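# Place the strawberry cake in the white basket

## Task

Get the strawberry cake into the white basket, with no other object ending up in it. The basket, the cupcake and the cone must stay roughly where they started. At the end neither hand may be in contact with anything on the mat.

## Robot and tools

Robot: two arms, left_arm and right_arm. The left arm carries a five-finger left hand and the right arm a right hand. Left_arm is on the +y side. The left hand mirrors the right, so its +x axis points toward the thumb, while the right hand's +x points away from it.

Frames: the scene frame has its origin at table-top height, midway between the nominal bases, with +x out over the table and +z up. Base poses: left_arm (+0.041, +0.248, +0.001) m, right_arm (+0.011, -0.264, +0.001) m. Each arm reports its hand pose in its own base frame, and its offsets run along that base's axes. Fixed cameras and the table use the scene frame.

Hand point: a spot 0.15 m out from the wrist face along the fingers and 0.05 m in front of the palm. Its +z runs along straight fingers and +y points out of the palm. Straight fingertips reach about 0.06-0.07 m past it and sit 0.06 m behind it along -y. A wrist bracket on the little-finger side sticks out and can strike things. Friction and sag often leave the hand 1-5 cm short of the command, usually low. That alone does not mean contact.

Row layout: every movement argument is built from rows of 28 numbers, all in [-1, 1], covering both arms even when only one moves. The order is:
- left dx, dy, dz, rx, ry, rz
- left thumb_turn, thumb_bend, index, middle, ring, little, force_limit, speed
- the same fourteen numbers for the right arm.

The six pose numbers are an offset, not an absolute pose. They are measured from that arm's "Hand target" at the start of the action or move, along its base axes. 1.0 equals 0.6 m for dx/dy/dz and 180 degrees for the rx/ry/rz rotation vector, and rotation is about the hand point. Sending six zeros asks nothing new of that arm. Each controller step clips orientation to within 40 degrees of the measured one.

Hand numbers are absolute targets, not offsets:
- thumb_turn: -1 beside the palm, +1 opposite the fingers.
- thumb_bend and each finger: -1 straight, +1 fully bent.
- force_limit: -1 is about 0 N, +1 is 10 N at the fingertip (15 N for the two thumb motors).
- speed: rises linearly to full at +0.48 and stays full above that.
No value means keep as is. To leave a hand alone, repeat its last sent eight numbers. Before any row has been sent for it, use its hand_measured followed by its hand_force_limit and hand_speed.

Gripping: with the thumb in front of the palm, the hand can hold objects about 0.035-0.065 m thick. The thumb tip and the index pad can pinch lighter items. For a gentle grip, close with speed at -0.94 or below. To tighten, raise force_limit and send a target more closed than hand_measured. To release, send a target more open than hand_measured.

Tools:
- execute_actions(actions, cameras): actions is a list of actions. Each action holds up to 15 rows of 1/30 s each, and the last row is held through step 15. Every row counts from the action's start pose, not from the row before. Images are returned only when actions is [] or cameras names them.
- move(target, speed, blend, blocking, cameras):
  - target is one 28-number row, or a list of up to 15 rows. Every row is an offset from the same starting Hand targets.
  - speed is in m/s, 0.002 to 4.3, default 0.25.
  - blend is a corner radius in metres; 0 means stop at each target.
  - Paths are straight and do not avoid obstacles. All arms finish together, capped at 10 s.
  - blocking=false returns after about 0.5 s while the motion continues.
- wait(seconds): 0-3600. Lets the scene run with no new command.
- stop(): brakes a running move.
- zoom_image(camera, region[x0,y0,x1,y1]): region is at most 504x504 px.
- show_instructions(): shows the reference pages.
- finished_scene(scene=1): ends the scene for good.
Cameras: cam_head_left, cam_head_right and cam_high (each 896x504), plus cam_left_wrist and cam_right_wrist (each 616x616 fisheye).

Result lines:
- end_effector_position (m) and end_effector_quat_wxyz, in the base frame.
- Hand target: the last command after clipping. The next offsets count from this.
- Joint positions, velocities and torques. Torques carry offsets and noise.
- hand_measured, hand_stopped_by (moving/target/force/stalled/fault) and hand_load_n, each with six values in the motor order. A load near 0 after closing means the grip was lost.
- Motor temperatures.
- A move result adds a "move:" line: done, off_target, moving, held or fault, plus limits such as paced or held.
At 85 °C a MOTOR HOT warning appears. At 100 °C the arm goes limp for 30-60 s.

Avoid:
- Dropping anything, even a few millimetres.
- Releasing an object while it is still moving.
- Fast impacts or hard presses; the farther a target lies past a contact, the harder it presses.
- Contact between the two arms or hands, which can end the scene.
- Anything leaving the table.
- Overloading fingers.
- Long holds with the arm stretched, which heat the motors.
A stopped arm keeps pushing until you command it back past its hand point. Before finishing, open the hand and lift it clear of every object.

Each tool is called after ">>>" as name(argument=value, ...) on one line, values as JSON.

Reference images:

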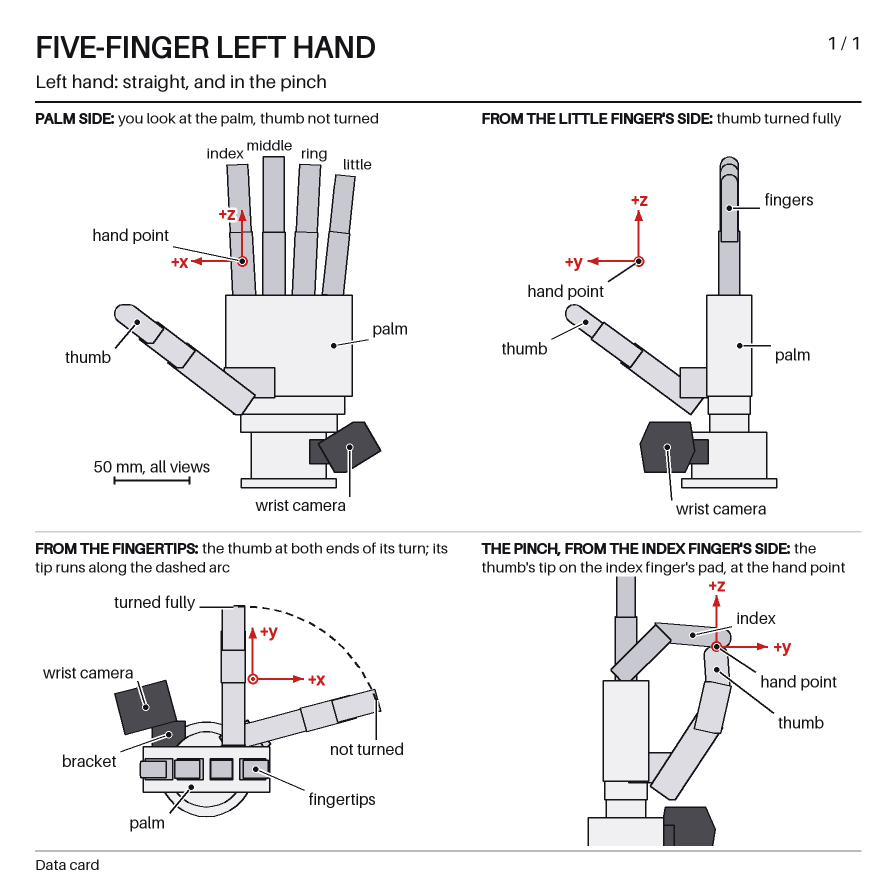

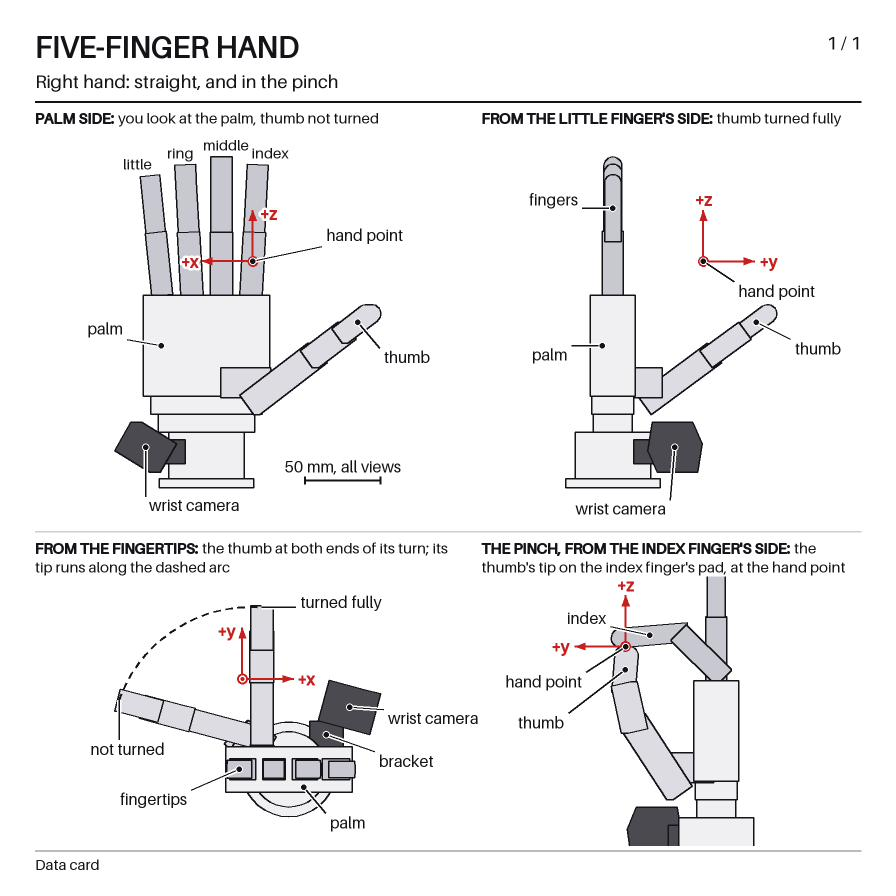

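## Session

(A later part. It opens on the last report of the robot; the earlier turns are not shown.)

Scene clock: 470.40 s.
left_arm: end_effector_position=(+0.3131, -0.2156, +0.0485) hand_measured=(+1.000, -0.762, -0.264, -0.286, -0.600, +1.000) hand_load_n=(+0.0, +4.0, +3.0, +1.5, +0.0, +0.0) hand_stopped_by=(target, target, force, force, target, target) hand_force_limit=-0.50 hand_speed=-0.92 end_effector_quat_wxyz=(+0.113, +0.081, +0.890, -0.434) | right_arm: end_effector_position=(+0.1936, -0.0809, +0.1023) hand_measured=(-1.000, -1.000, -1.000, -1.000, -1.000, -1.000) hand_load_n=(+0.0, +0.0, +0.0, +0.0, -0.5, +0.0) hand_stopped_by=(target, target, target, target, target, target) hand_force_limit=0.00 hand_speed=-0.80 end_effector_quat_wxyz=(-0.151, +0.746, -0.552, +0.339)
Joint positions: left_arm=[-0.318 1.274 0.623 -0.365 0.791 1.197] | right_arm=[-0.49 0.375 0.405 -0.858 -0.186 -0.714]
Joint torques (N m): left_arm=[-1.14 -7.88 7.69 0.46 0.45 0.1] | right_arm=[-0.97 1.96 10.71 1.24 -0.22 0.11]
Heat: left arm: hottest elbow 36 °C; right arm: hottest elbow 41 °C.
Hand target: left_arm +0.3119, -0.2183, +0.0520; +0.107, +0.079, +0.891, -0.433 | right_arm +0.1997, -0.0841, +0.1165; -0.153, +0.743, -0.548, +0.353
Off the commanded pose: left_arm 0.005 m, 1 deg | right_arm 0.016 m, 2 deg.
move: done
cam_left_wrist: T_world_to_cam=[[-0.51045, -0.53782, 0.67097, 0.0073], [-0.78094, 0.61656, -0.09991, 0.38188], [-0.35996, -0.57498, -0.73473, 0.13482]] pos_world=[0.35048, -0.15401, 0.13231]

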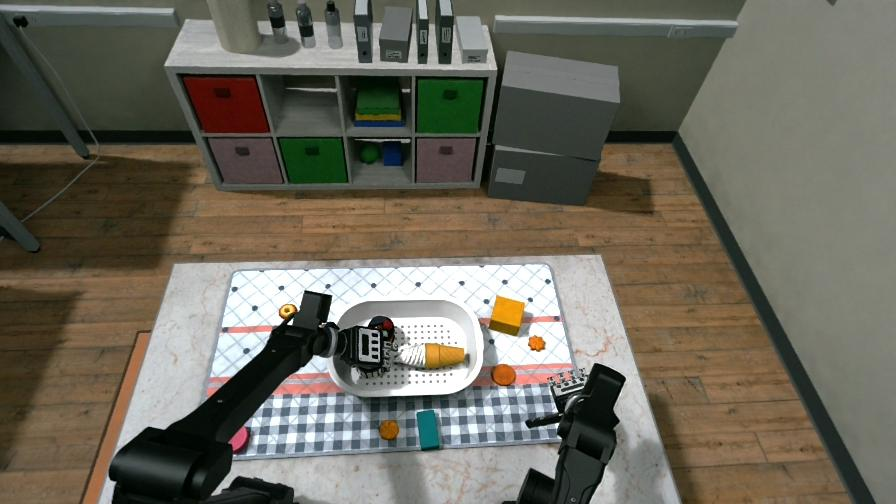

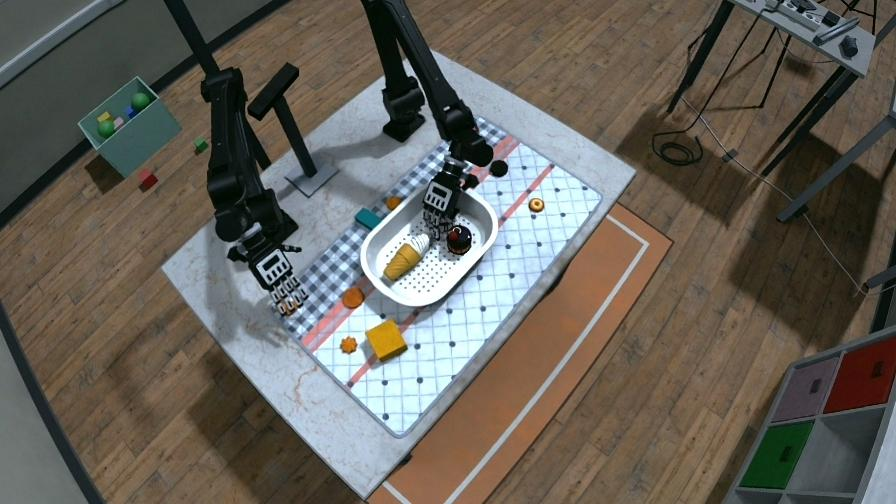

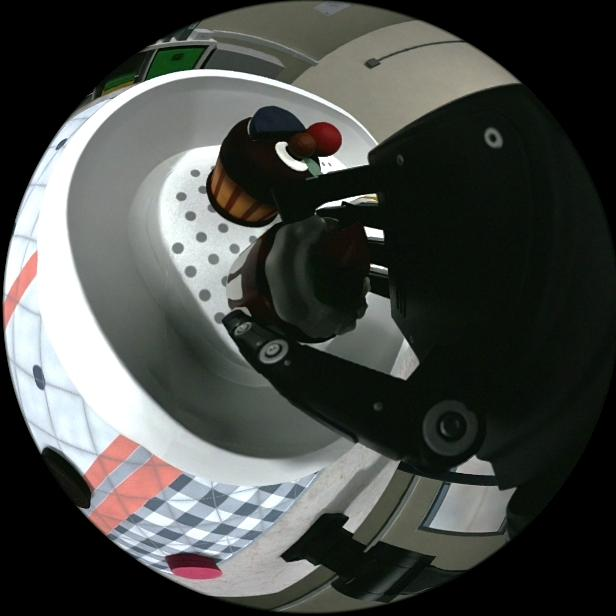

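>>> move(target=[0, 0, 0, 0, 0, 0, 1.0, -1.0, -0.5, -0.5, -0.6, 1.0, -0.5, -0.88, 0, 0, 0, 0, 0, 0, -1, -1, -1, -1, -1, -1, 0.0, -0.8], cameras=["cam_head_left","cam_high","cam_left_wrist"])

>>> zoom_image(camera="cam_left_wrist", region=[100, 100, 400, 400])

>>> zoom_image(camera="cam_high", region=[400, 170, 490, 270])

>>> zoom_image(camera="cam_head_left", region=[320, 290, 440, 410])

Scene clock: 476.70 s.
left_arm: end_effector_position=(+0.3119, -0.2149, +0.0478) hand_measured=(+1.000, -1.000, -0.500, -0.500, -0.600, +1.000) hand_load_n=(+0.0, +0.0, +0.0, -0.5, +0.0, +0.0) hand_stopped_by=(target, target, target, target, target, target) hand_force_limit=-0.50 hand_speed=-0.88 end_effector_quat_wxyz=(+0.110, +0.079, +0.891, -0.433) | right_arm: end_effector_position=(+0.1936, -0.0809, +0.1023) hand_measured=(-1.000, -1.000, -1.000, -1.000, -1.000, -1.000) hand_load_n=(+0.0, +0.0, +0.0, +0.0, +0.0, +0.0) hand_stopped_by=(target, target, target, target, target, target) hand_force_limit=0.00 hand_speed=-0.80 end_effector_quat_wxyz=(-0.151, +0.746, -0.552, +0.339)
Joint positions: left_arm=[-0.318 1.274 0.623 -0.371 0.789 1.197] | right_arm=[-0.49 0.375 0.405 -0.858 -0.186 -0.714]
Joint torques (N m): left_arm=[-1.2 -7.88 7.68 0.7 0.5 0.1] | right_arm=[-0.97 1.96 10.7 1.24 -0.21 0.1]
Heat: left arm: hottest elbow 36 °C; right arm: hottest elbow 41 °C.
Hand target: left_arm +0.3119, -0.2183, +0.0520; +0.107, +0.079, +0.891, -0.433 | right_arm +0.1997, -0.0841, +0.1165; -0.153, +0.743, -0.548, +0.353
Off the commanded pose: left_arm 0.005 m, 0 deg | right_arm 0.016 m, 2 deg.
move: done
cam_left_wrist: T_world_to_cam=[[-0.50617, -0.54037, 0.67215, 0.00548], [-0.78196, 0.61629, -0.0934, 0.38031], [-0.36377, -0.57287, -0.7345, 0.13583]] pos_world=[0.34957, -0.1536, 0.1316]

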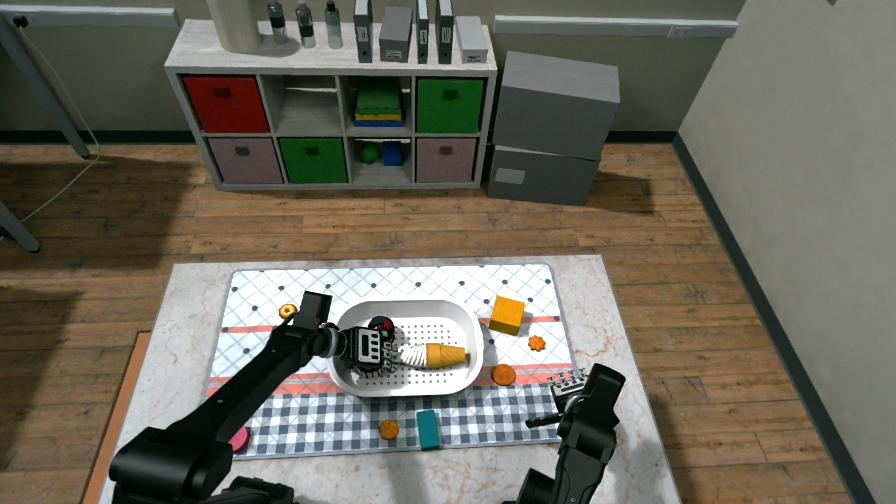

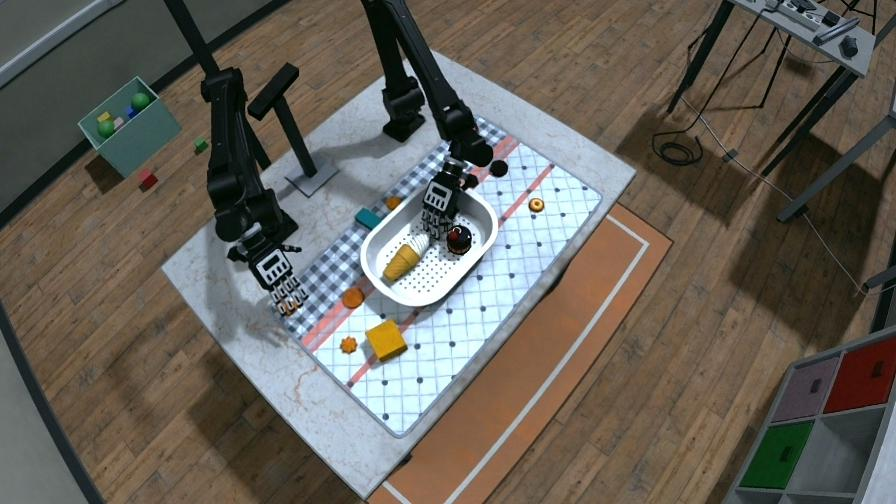

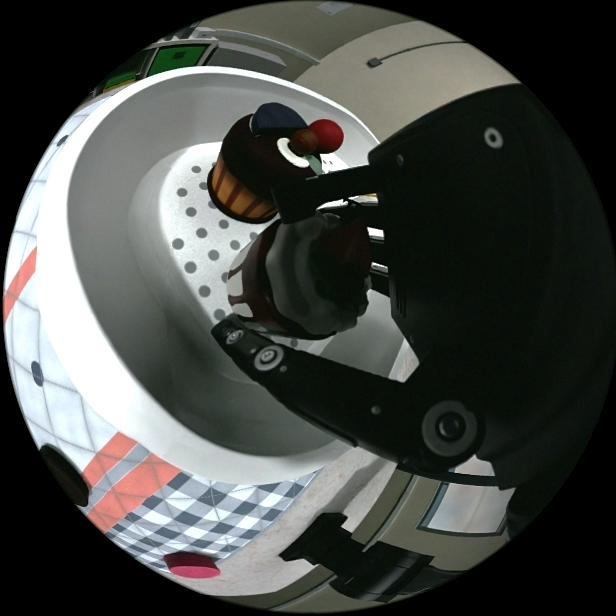

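Scaled by 1.680 from the camera's image (finer frame: 880x880).

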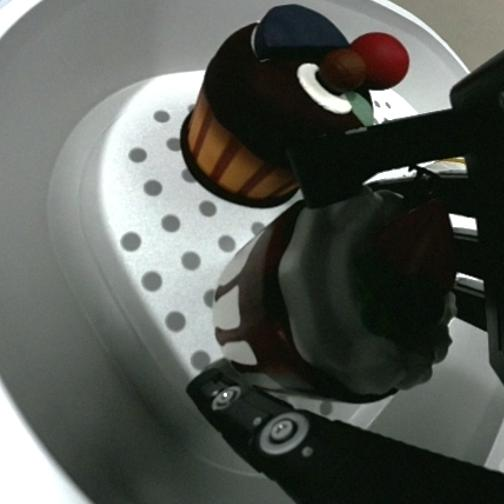

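Scaled by 5.040 from the camera's image (finer frame: 1280x720).

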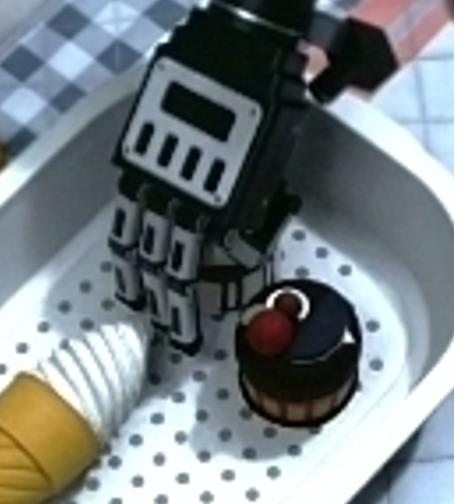

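Scaled by 4.200 from the camera's image (finer frame: 1280x720).

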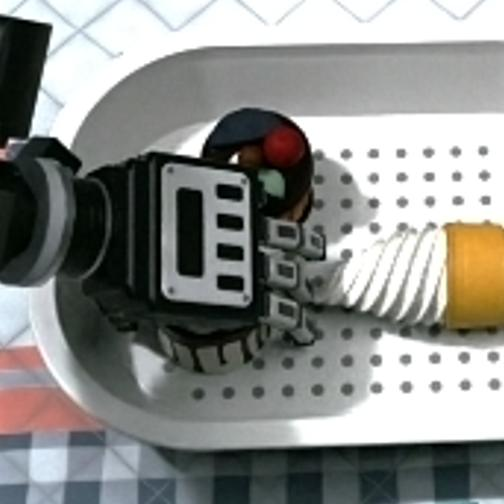

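>>> move(target=[0, 0, 0.20, 0, 0, 0, 1.0, -1.0, -0.55, -0.55, -0.6, 1.0, -0.5, -0.88, 0, 0, 0, 0, 0, 0, -1, -1, -1, -1, -1, -1, 0.0, -0.8], speed=0.05, cameras=["cam_head_left","cam_high","cam_left_wrist"])

>>> zoom_image(camera="cam_high", region=[370, 130, 510, 290])

>>> zoom_image(camera="cam_head_left", region=[320, 290, 440, 410])

Scene clock: 486.07 s.
left_arm: end_effector_position=(+0.3054, -0.2128, +0.1546) hand_measured=(+1.000, -1.000, -0.550, -0.550, -0.600, +1.000) hand_load_n=(+0.0, +0.0, +0.0, +0.0, +0.0, +0.0) hand_stopped_by=(target, target, target, target, target, target) hand_force_limit=-0.50 hand_speed=-0.88 end_effector_quat_wxyz=(+0.098, +0.074, +0.894, -0.430) | right_arm: end_effector_position=(+0.1936, -0.0809, +0.1023) hand_measured=(-1.000, -1.000, -1.000, -1.000, -1.000, -1.000) hand_load_n=(+0.0, +0.0, +0.0, +0.0, +0.0, +0.0) hand_stopped_by=(target, target, target, target, target, target) hand_force_limit=0.00 hand_speed=-0.80 end_effector_quat_wxyz=(-0.151, +0.746, -0.552, +0.339)
Joint positions: left_arm=[-0.318 1.109 0.818 -0.759 0.789 1.197] | right_arm=[-0.49 0.375 0.405 -0.858 -0.186 -0.714]
Joint torques (N m): left_arm=[-1.08 -7.36 10.81 0.64 0.52 0.1] | right_arm=[-0.97 2.02 10.7 1.21 -0.22 0.1]
Heat: left arm: hottest elbow 36 °C; right arm: hottest elbow 41 °C.
Hand target: left_arm +0.3119, -0.2183, +0.1721; +0.107, +0.079, +0.891, -0.433 | right_arm +0.1997, -0.0841, +0.1165; -0.153, +0.743, -0.548, +0.353
Off the commanded pose: left_arm 0.019 m, 1 deg | right_arm 0.016 m, 2 deg.
move: off_target (left_arm)
cam_left_wrist: T_world_to_cam=[[-0.48798, -0.5464, 0.68067, -0.07644], [-0.78414, 0.61698, -0.06689, 0.38065], [-0.38341, -0.56638, -0.72953, 0.2197]] pos_world=[0.34541, -0.15219, 0.23776]

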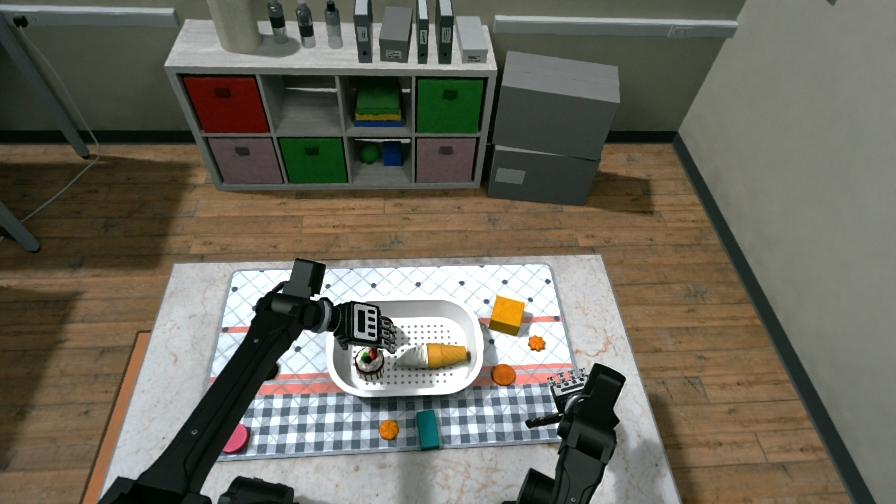

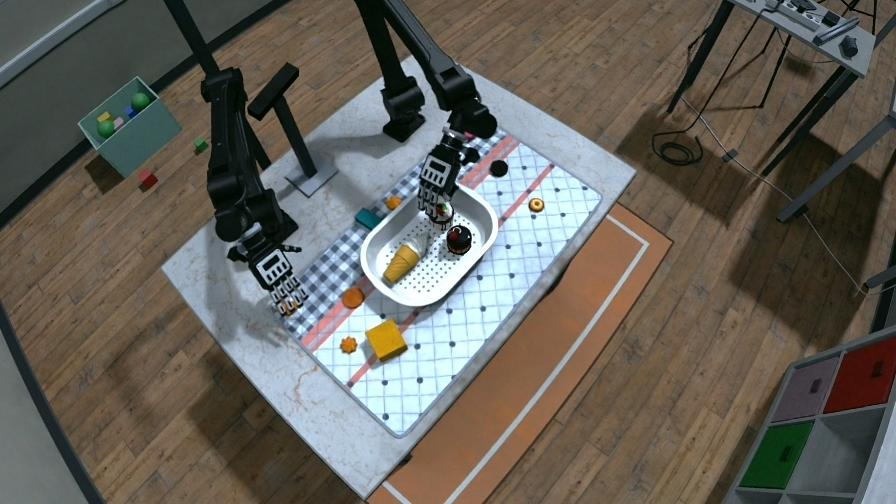

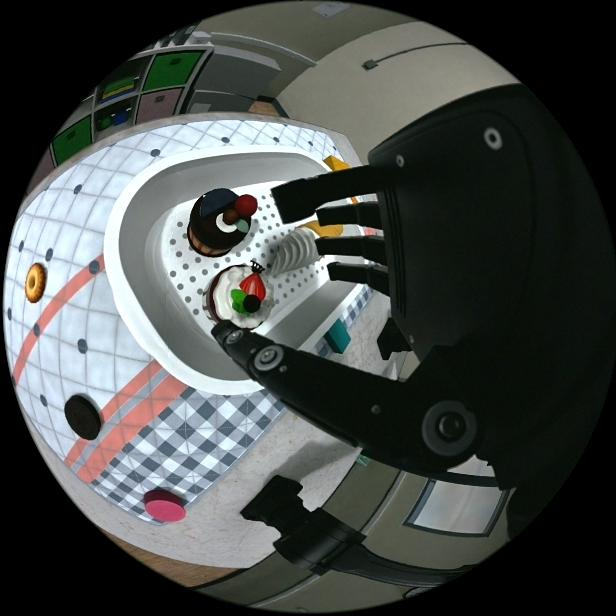

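Scaled by 3.150 from the camera's image (finer frame: 1280x720).

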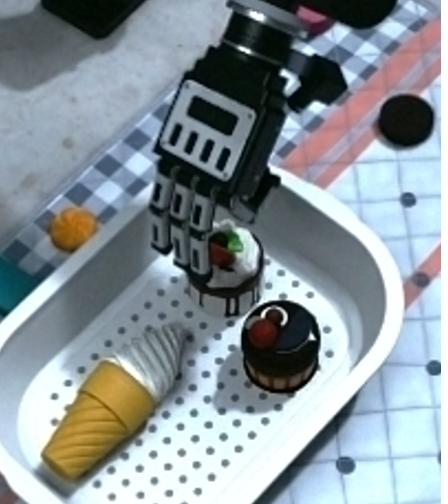

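Scaled by 4.200 from the camera's image (finer frame: 1280x720).

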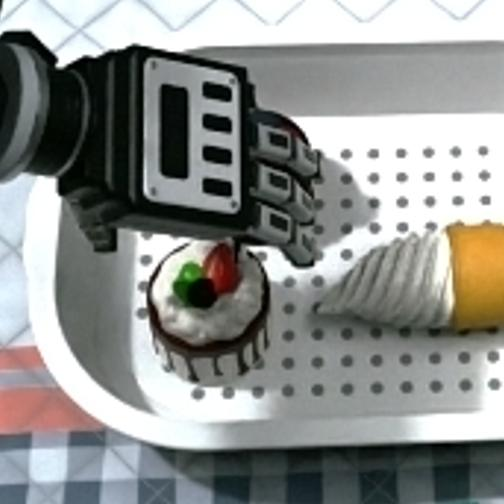

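>>> move(target=[[0, 0, 0.10, 0, 0, 0, 1.0, -1.0, -0.55, -0.55, -0.6, 1.0, -0.5, -0.88, 0, 0, 0, 0, 0, 0, -1, -1, -1, -1, -1, -1, 0.0, -0.8],[-0.18, 0.1, 0.12, 0, 0, 0, 1.0, -1.0, -0.55, -0.55, -0.6, 1.0, -0.5, -0.88, 0, 0, 0, 0, 0, 0, -1, -1, -1, -1, -1, -1, 0.0, -0.8]], speed=0.2, blend=[0.03, 0], cameras=["cam_head_left","cam_head_right","cam_high","cam_left_wrist"])

>>> zoom_image(camera="cam_high", region=[340, 80, 580, 320])

>>> zoom_image(camera="cam_head_left", region=[180, 260, 420, 470])

Scene clock: 494.63 s.
left_arm: end_effector_position=(+0.2032, -0.1608, +0.2452) hand_measured=(+1.000, -1.000, -0.550, -0.550, -0.600, +1.000) hand_load_n=(+0.0, +0.0, +0.0, +0.0, +0.0, +0.5) hand_stopped_by=(target, target, target, target, target, target) hand_force_limit=-0.50 hand_speed=-0.88 end_effector_quat_wxyz=(+0.110, +0.079, +0.891, -0.434) | right_arm: end_effector_position=(+0.1936, -0.0809, +0.1023) hand_measured=(-1.000, -1.000, -1.000, -1.000, -1.000, -1.000) hand_load_n=(+0.0, +0.0, +0.0, +0.0, +0.0, +0.0) hand_stopped_by=(target, target, target, target, target, target) hand_force_limit=0.00 hand_speed=-0.80 end_effector_quat_wxyz=(-0.151, +0.746, -0.552, +0.339)
Joint positions: left_arm=[-0.227 0.737 0.857 -1.226 0.836 1.312] | right_arm=[-0.49 0.375 0.405 -0.858 -0.186 -0.714]
Joint torques (N m): left_arm=[0.56 -1.14 8.54 0.58 0.75 0.32] | right_arm=[-1.03 1.96 10.7 1.22 -0.21 0.1]
Heat: left arm: hottest elbow 38 °C; right arm: hottest elbow 41 °C.
Hand target: left_arm +0.2038, -0.1583, +0.2440; +0.107, +0.079, +0.891, -0.433 | right_arm +0.1997, -0.0841, +0.1165; -0.153, +0.743, -0.548, +0.353
Off the commanded pose: left_arm 0.003 m, 0 deg | right_arm 0.016 m, 2 deg.
move: done
cam_left_wrist: T_world_to_cam=[[-0.50586, -0.53807, 0.67424, -0.15306], [-0.78156, 0.61667, -0.09425, 0.28057], [-0.36506, -0.57464, -0.73248, 0.27176]] pos_world=[0.24107, -0.09921, 0.32871]

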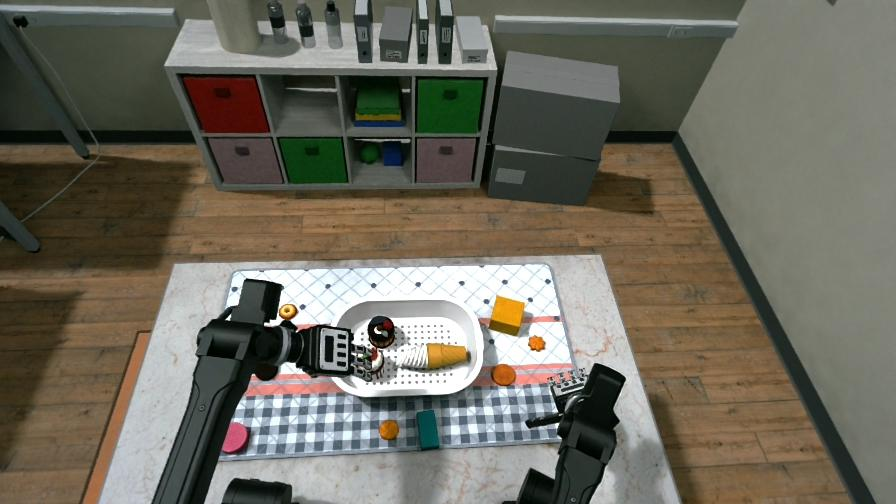

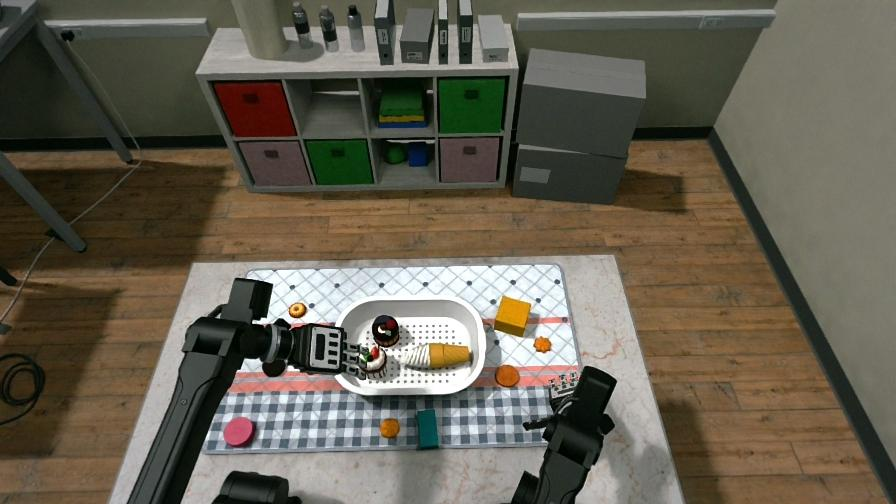

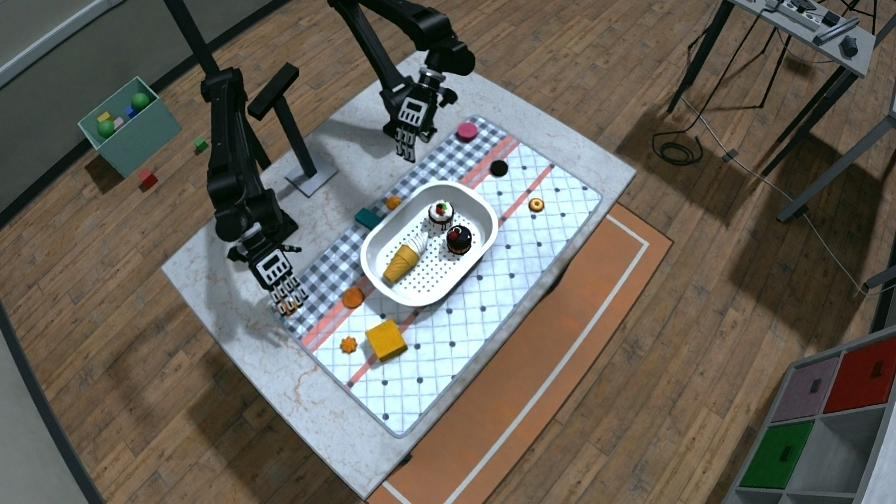

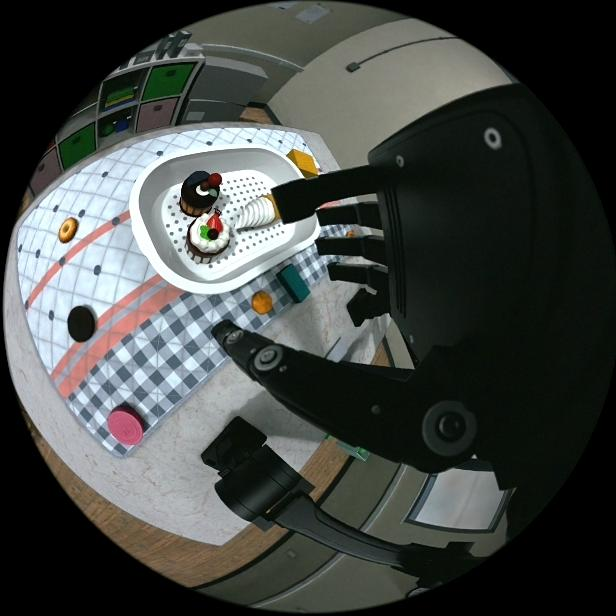

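Scaled by 2.100 from the camera's image (finer frame: 1280x720).

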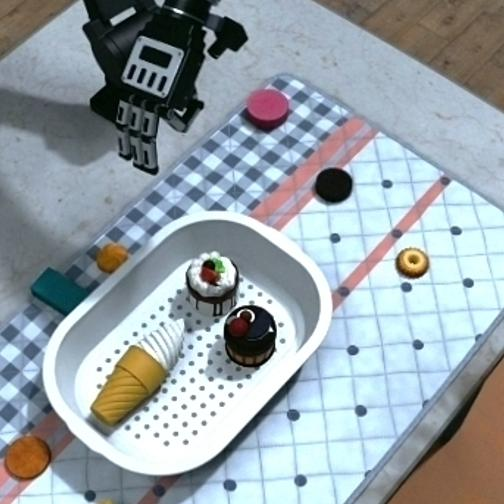

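Scaled by 2.100 from the camera's image (finer frame: 1280x720).

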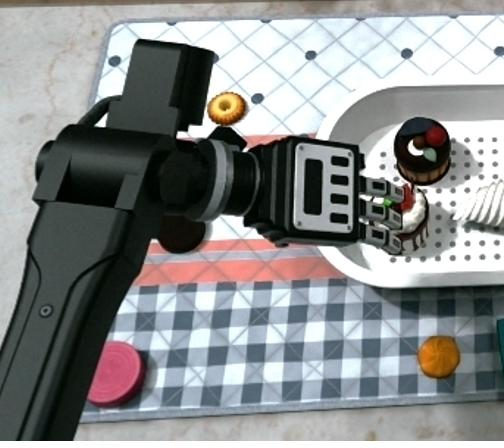

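>>> finished_scene()

The scene is finished: the task was done.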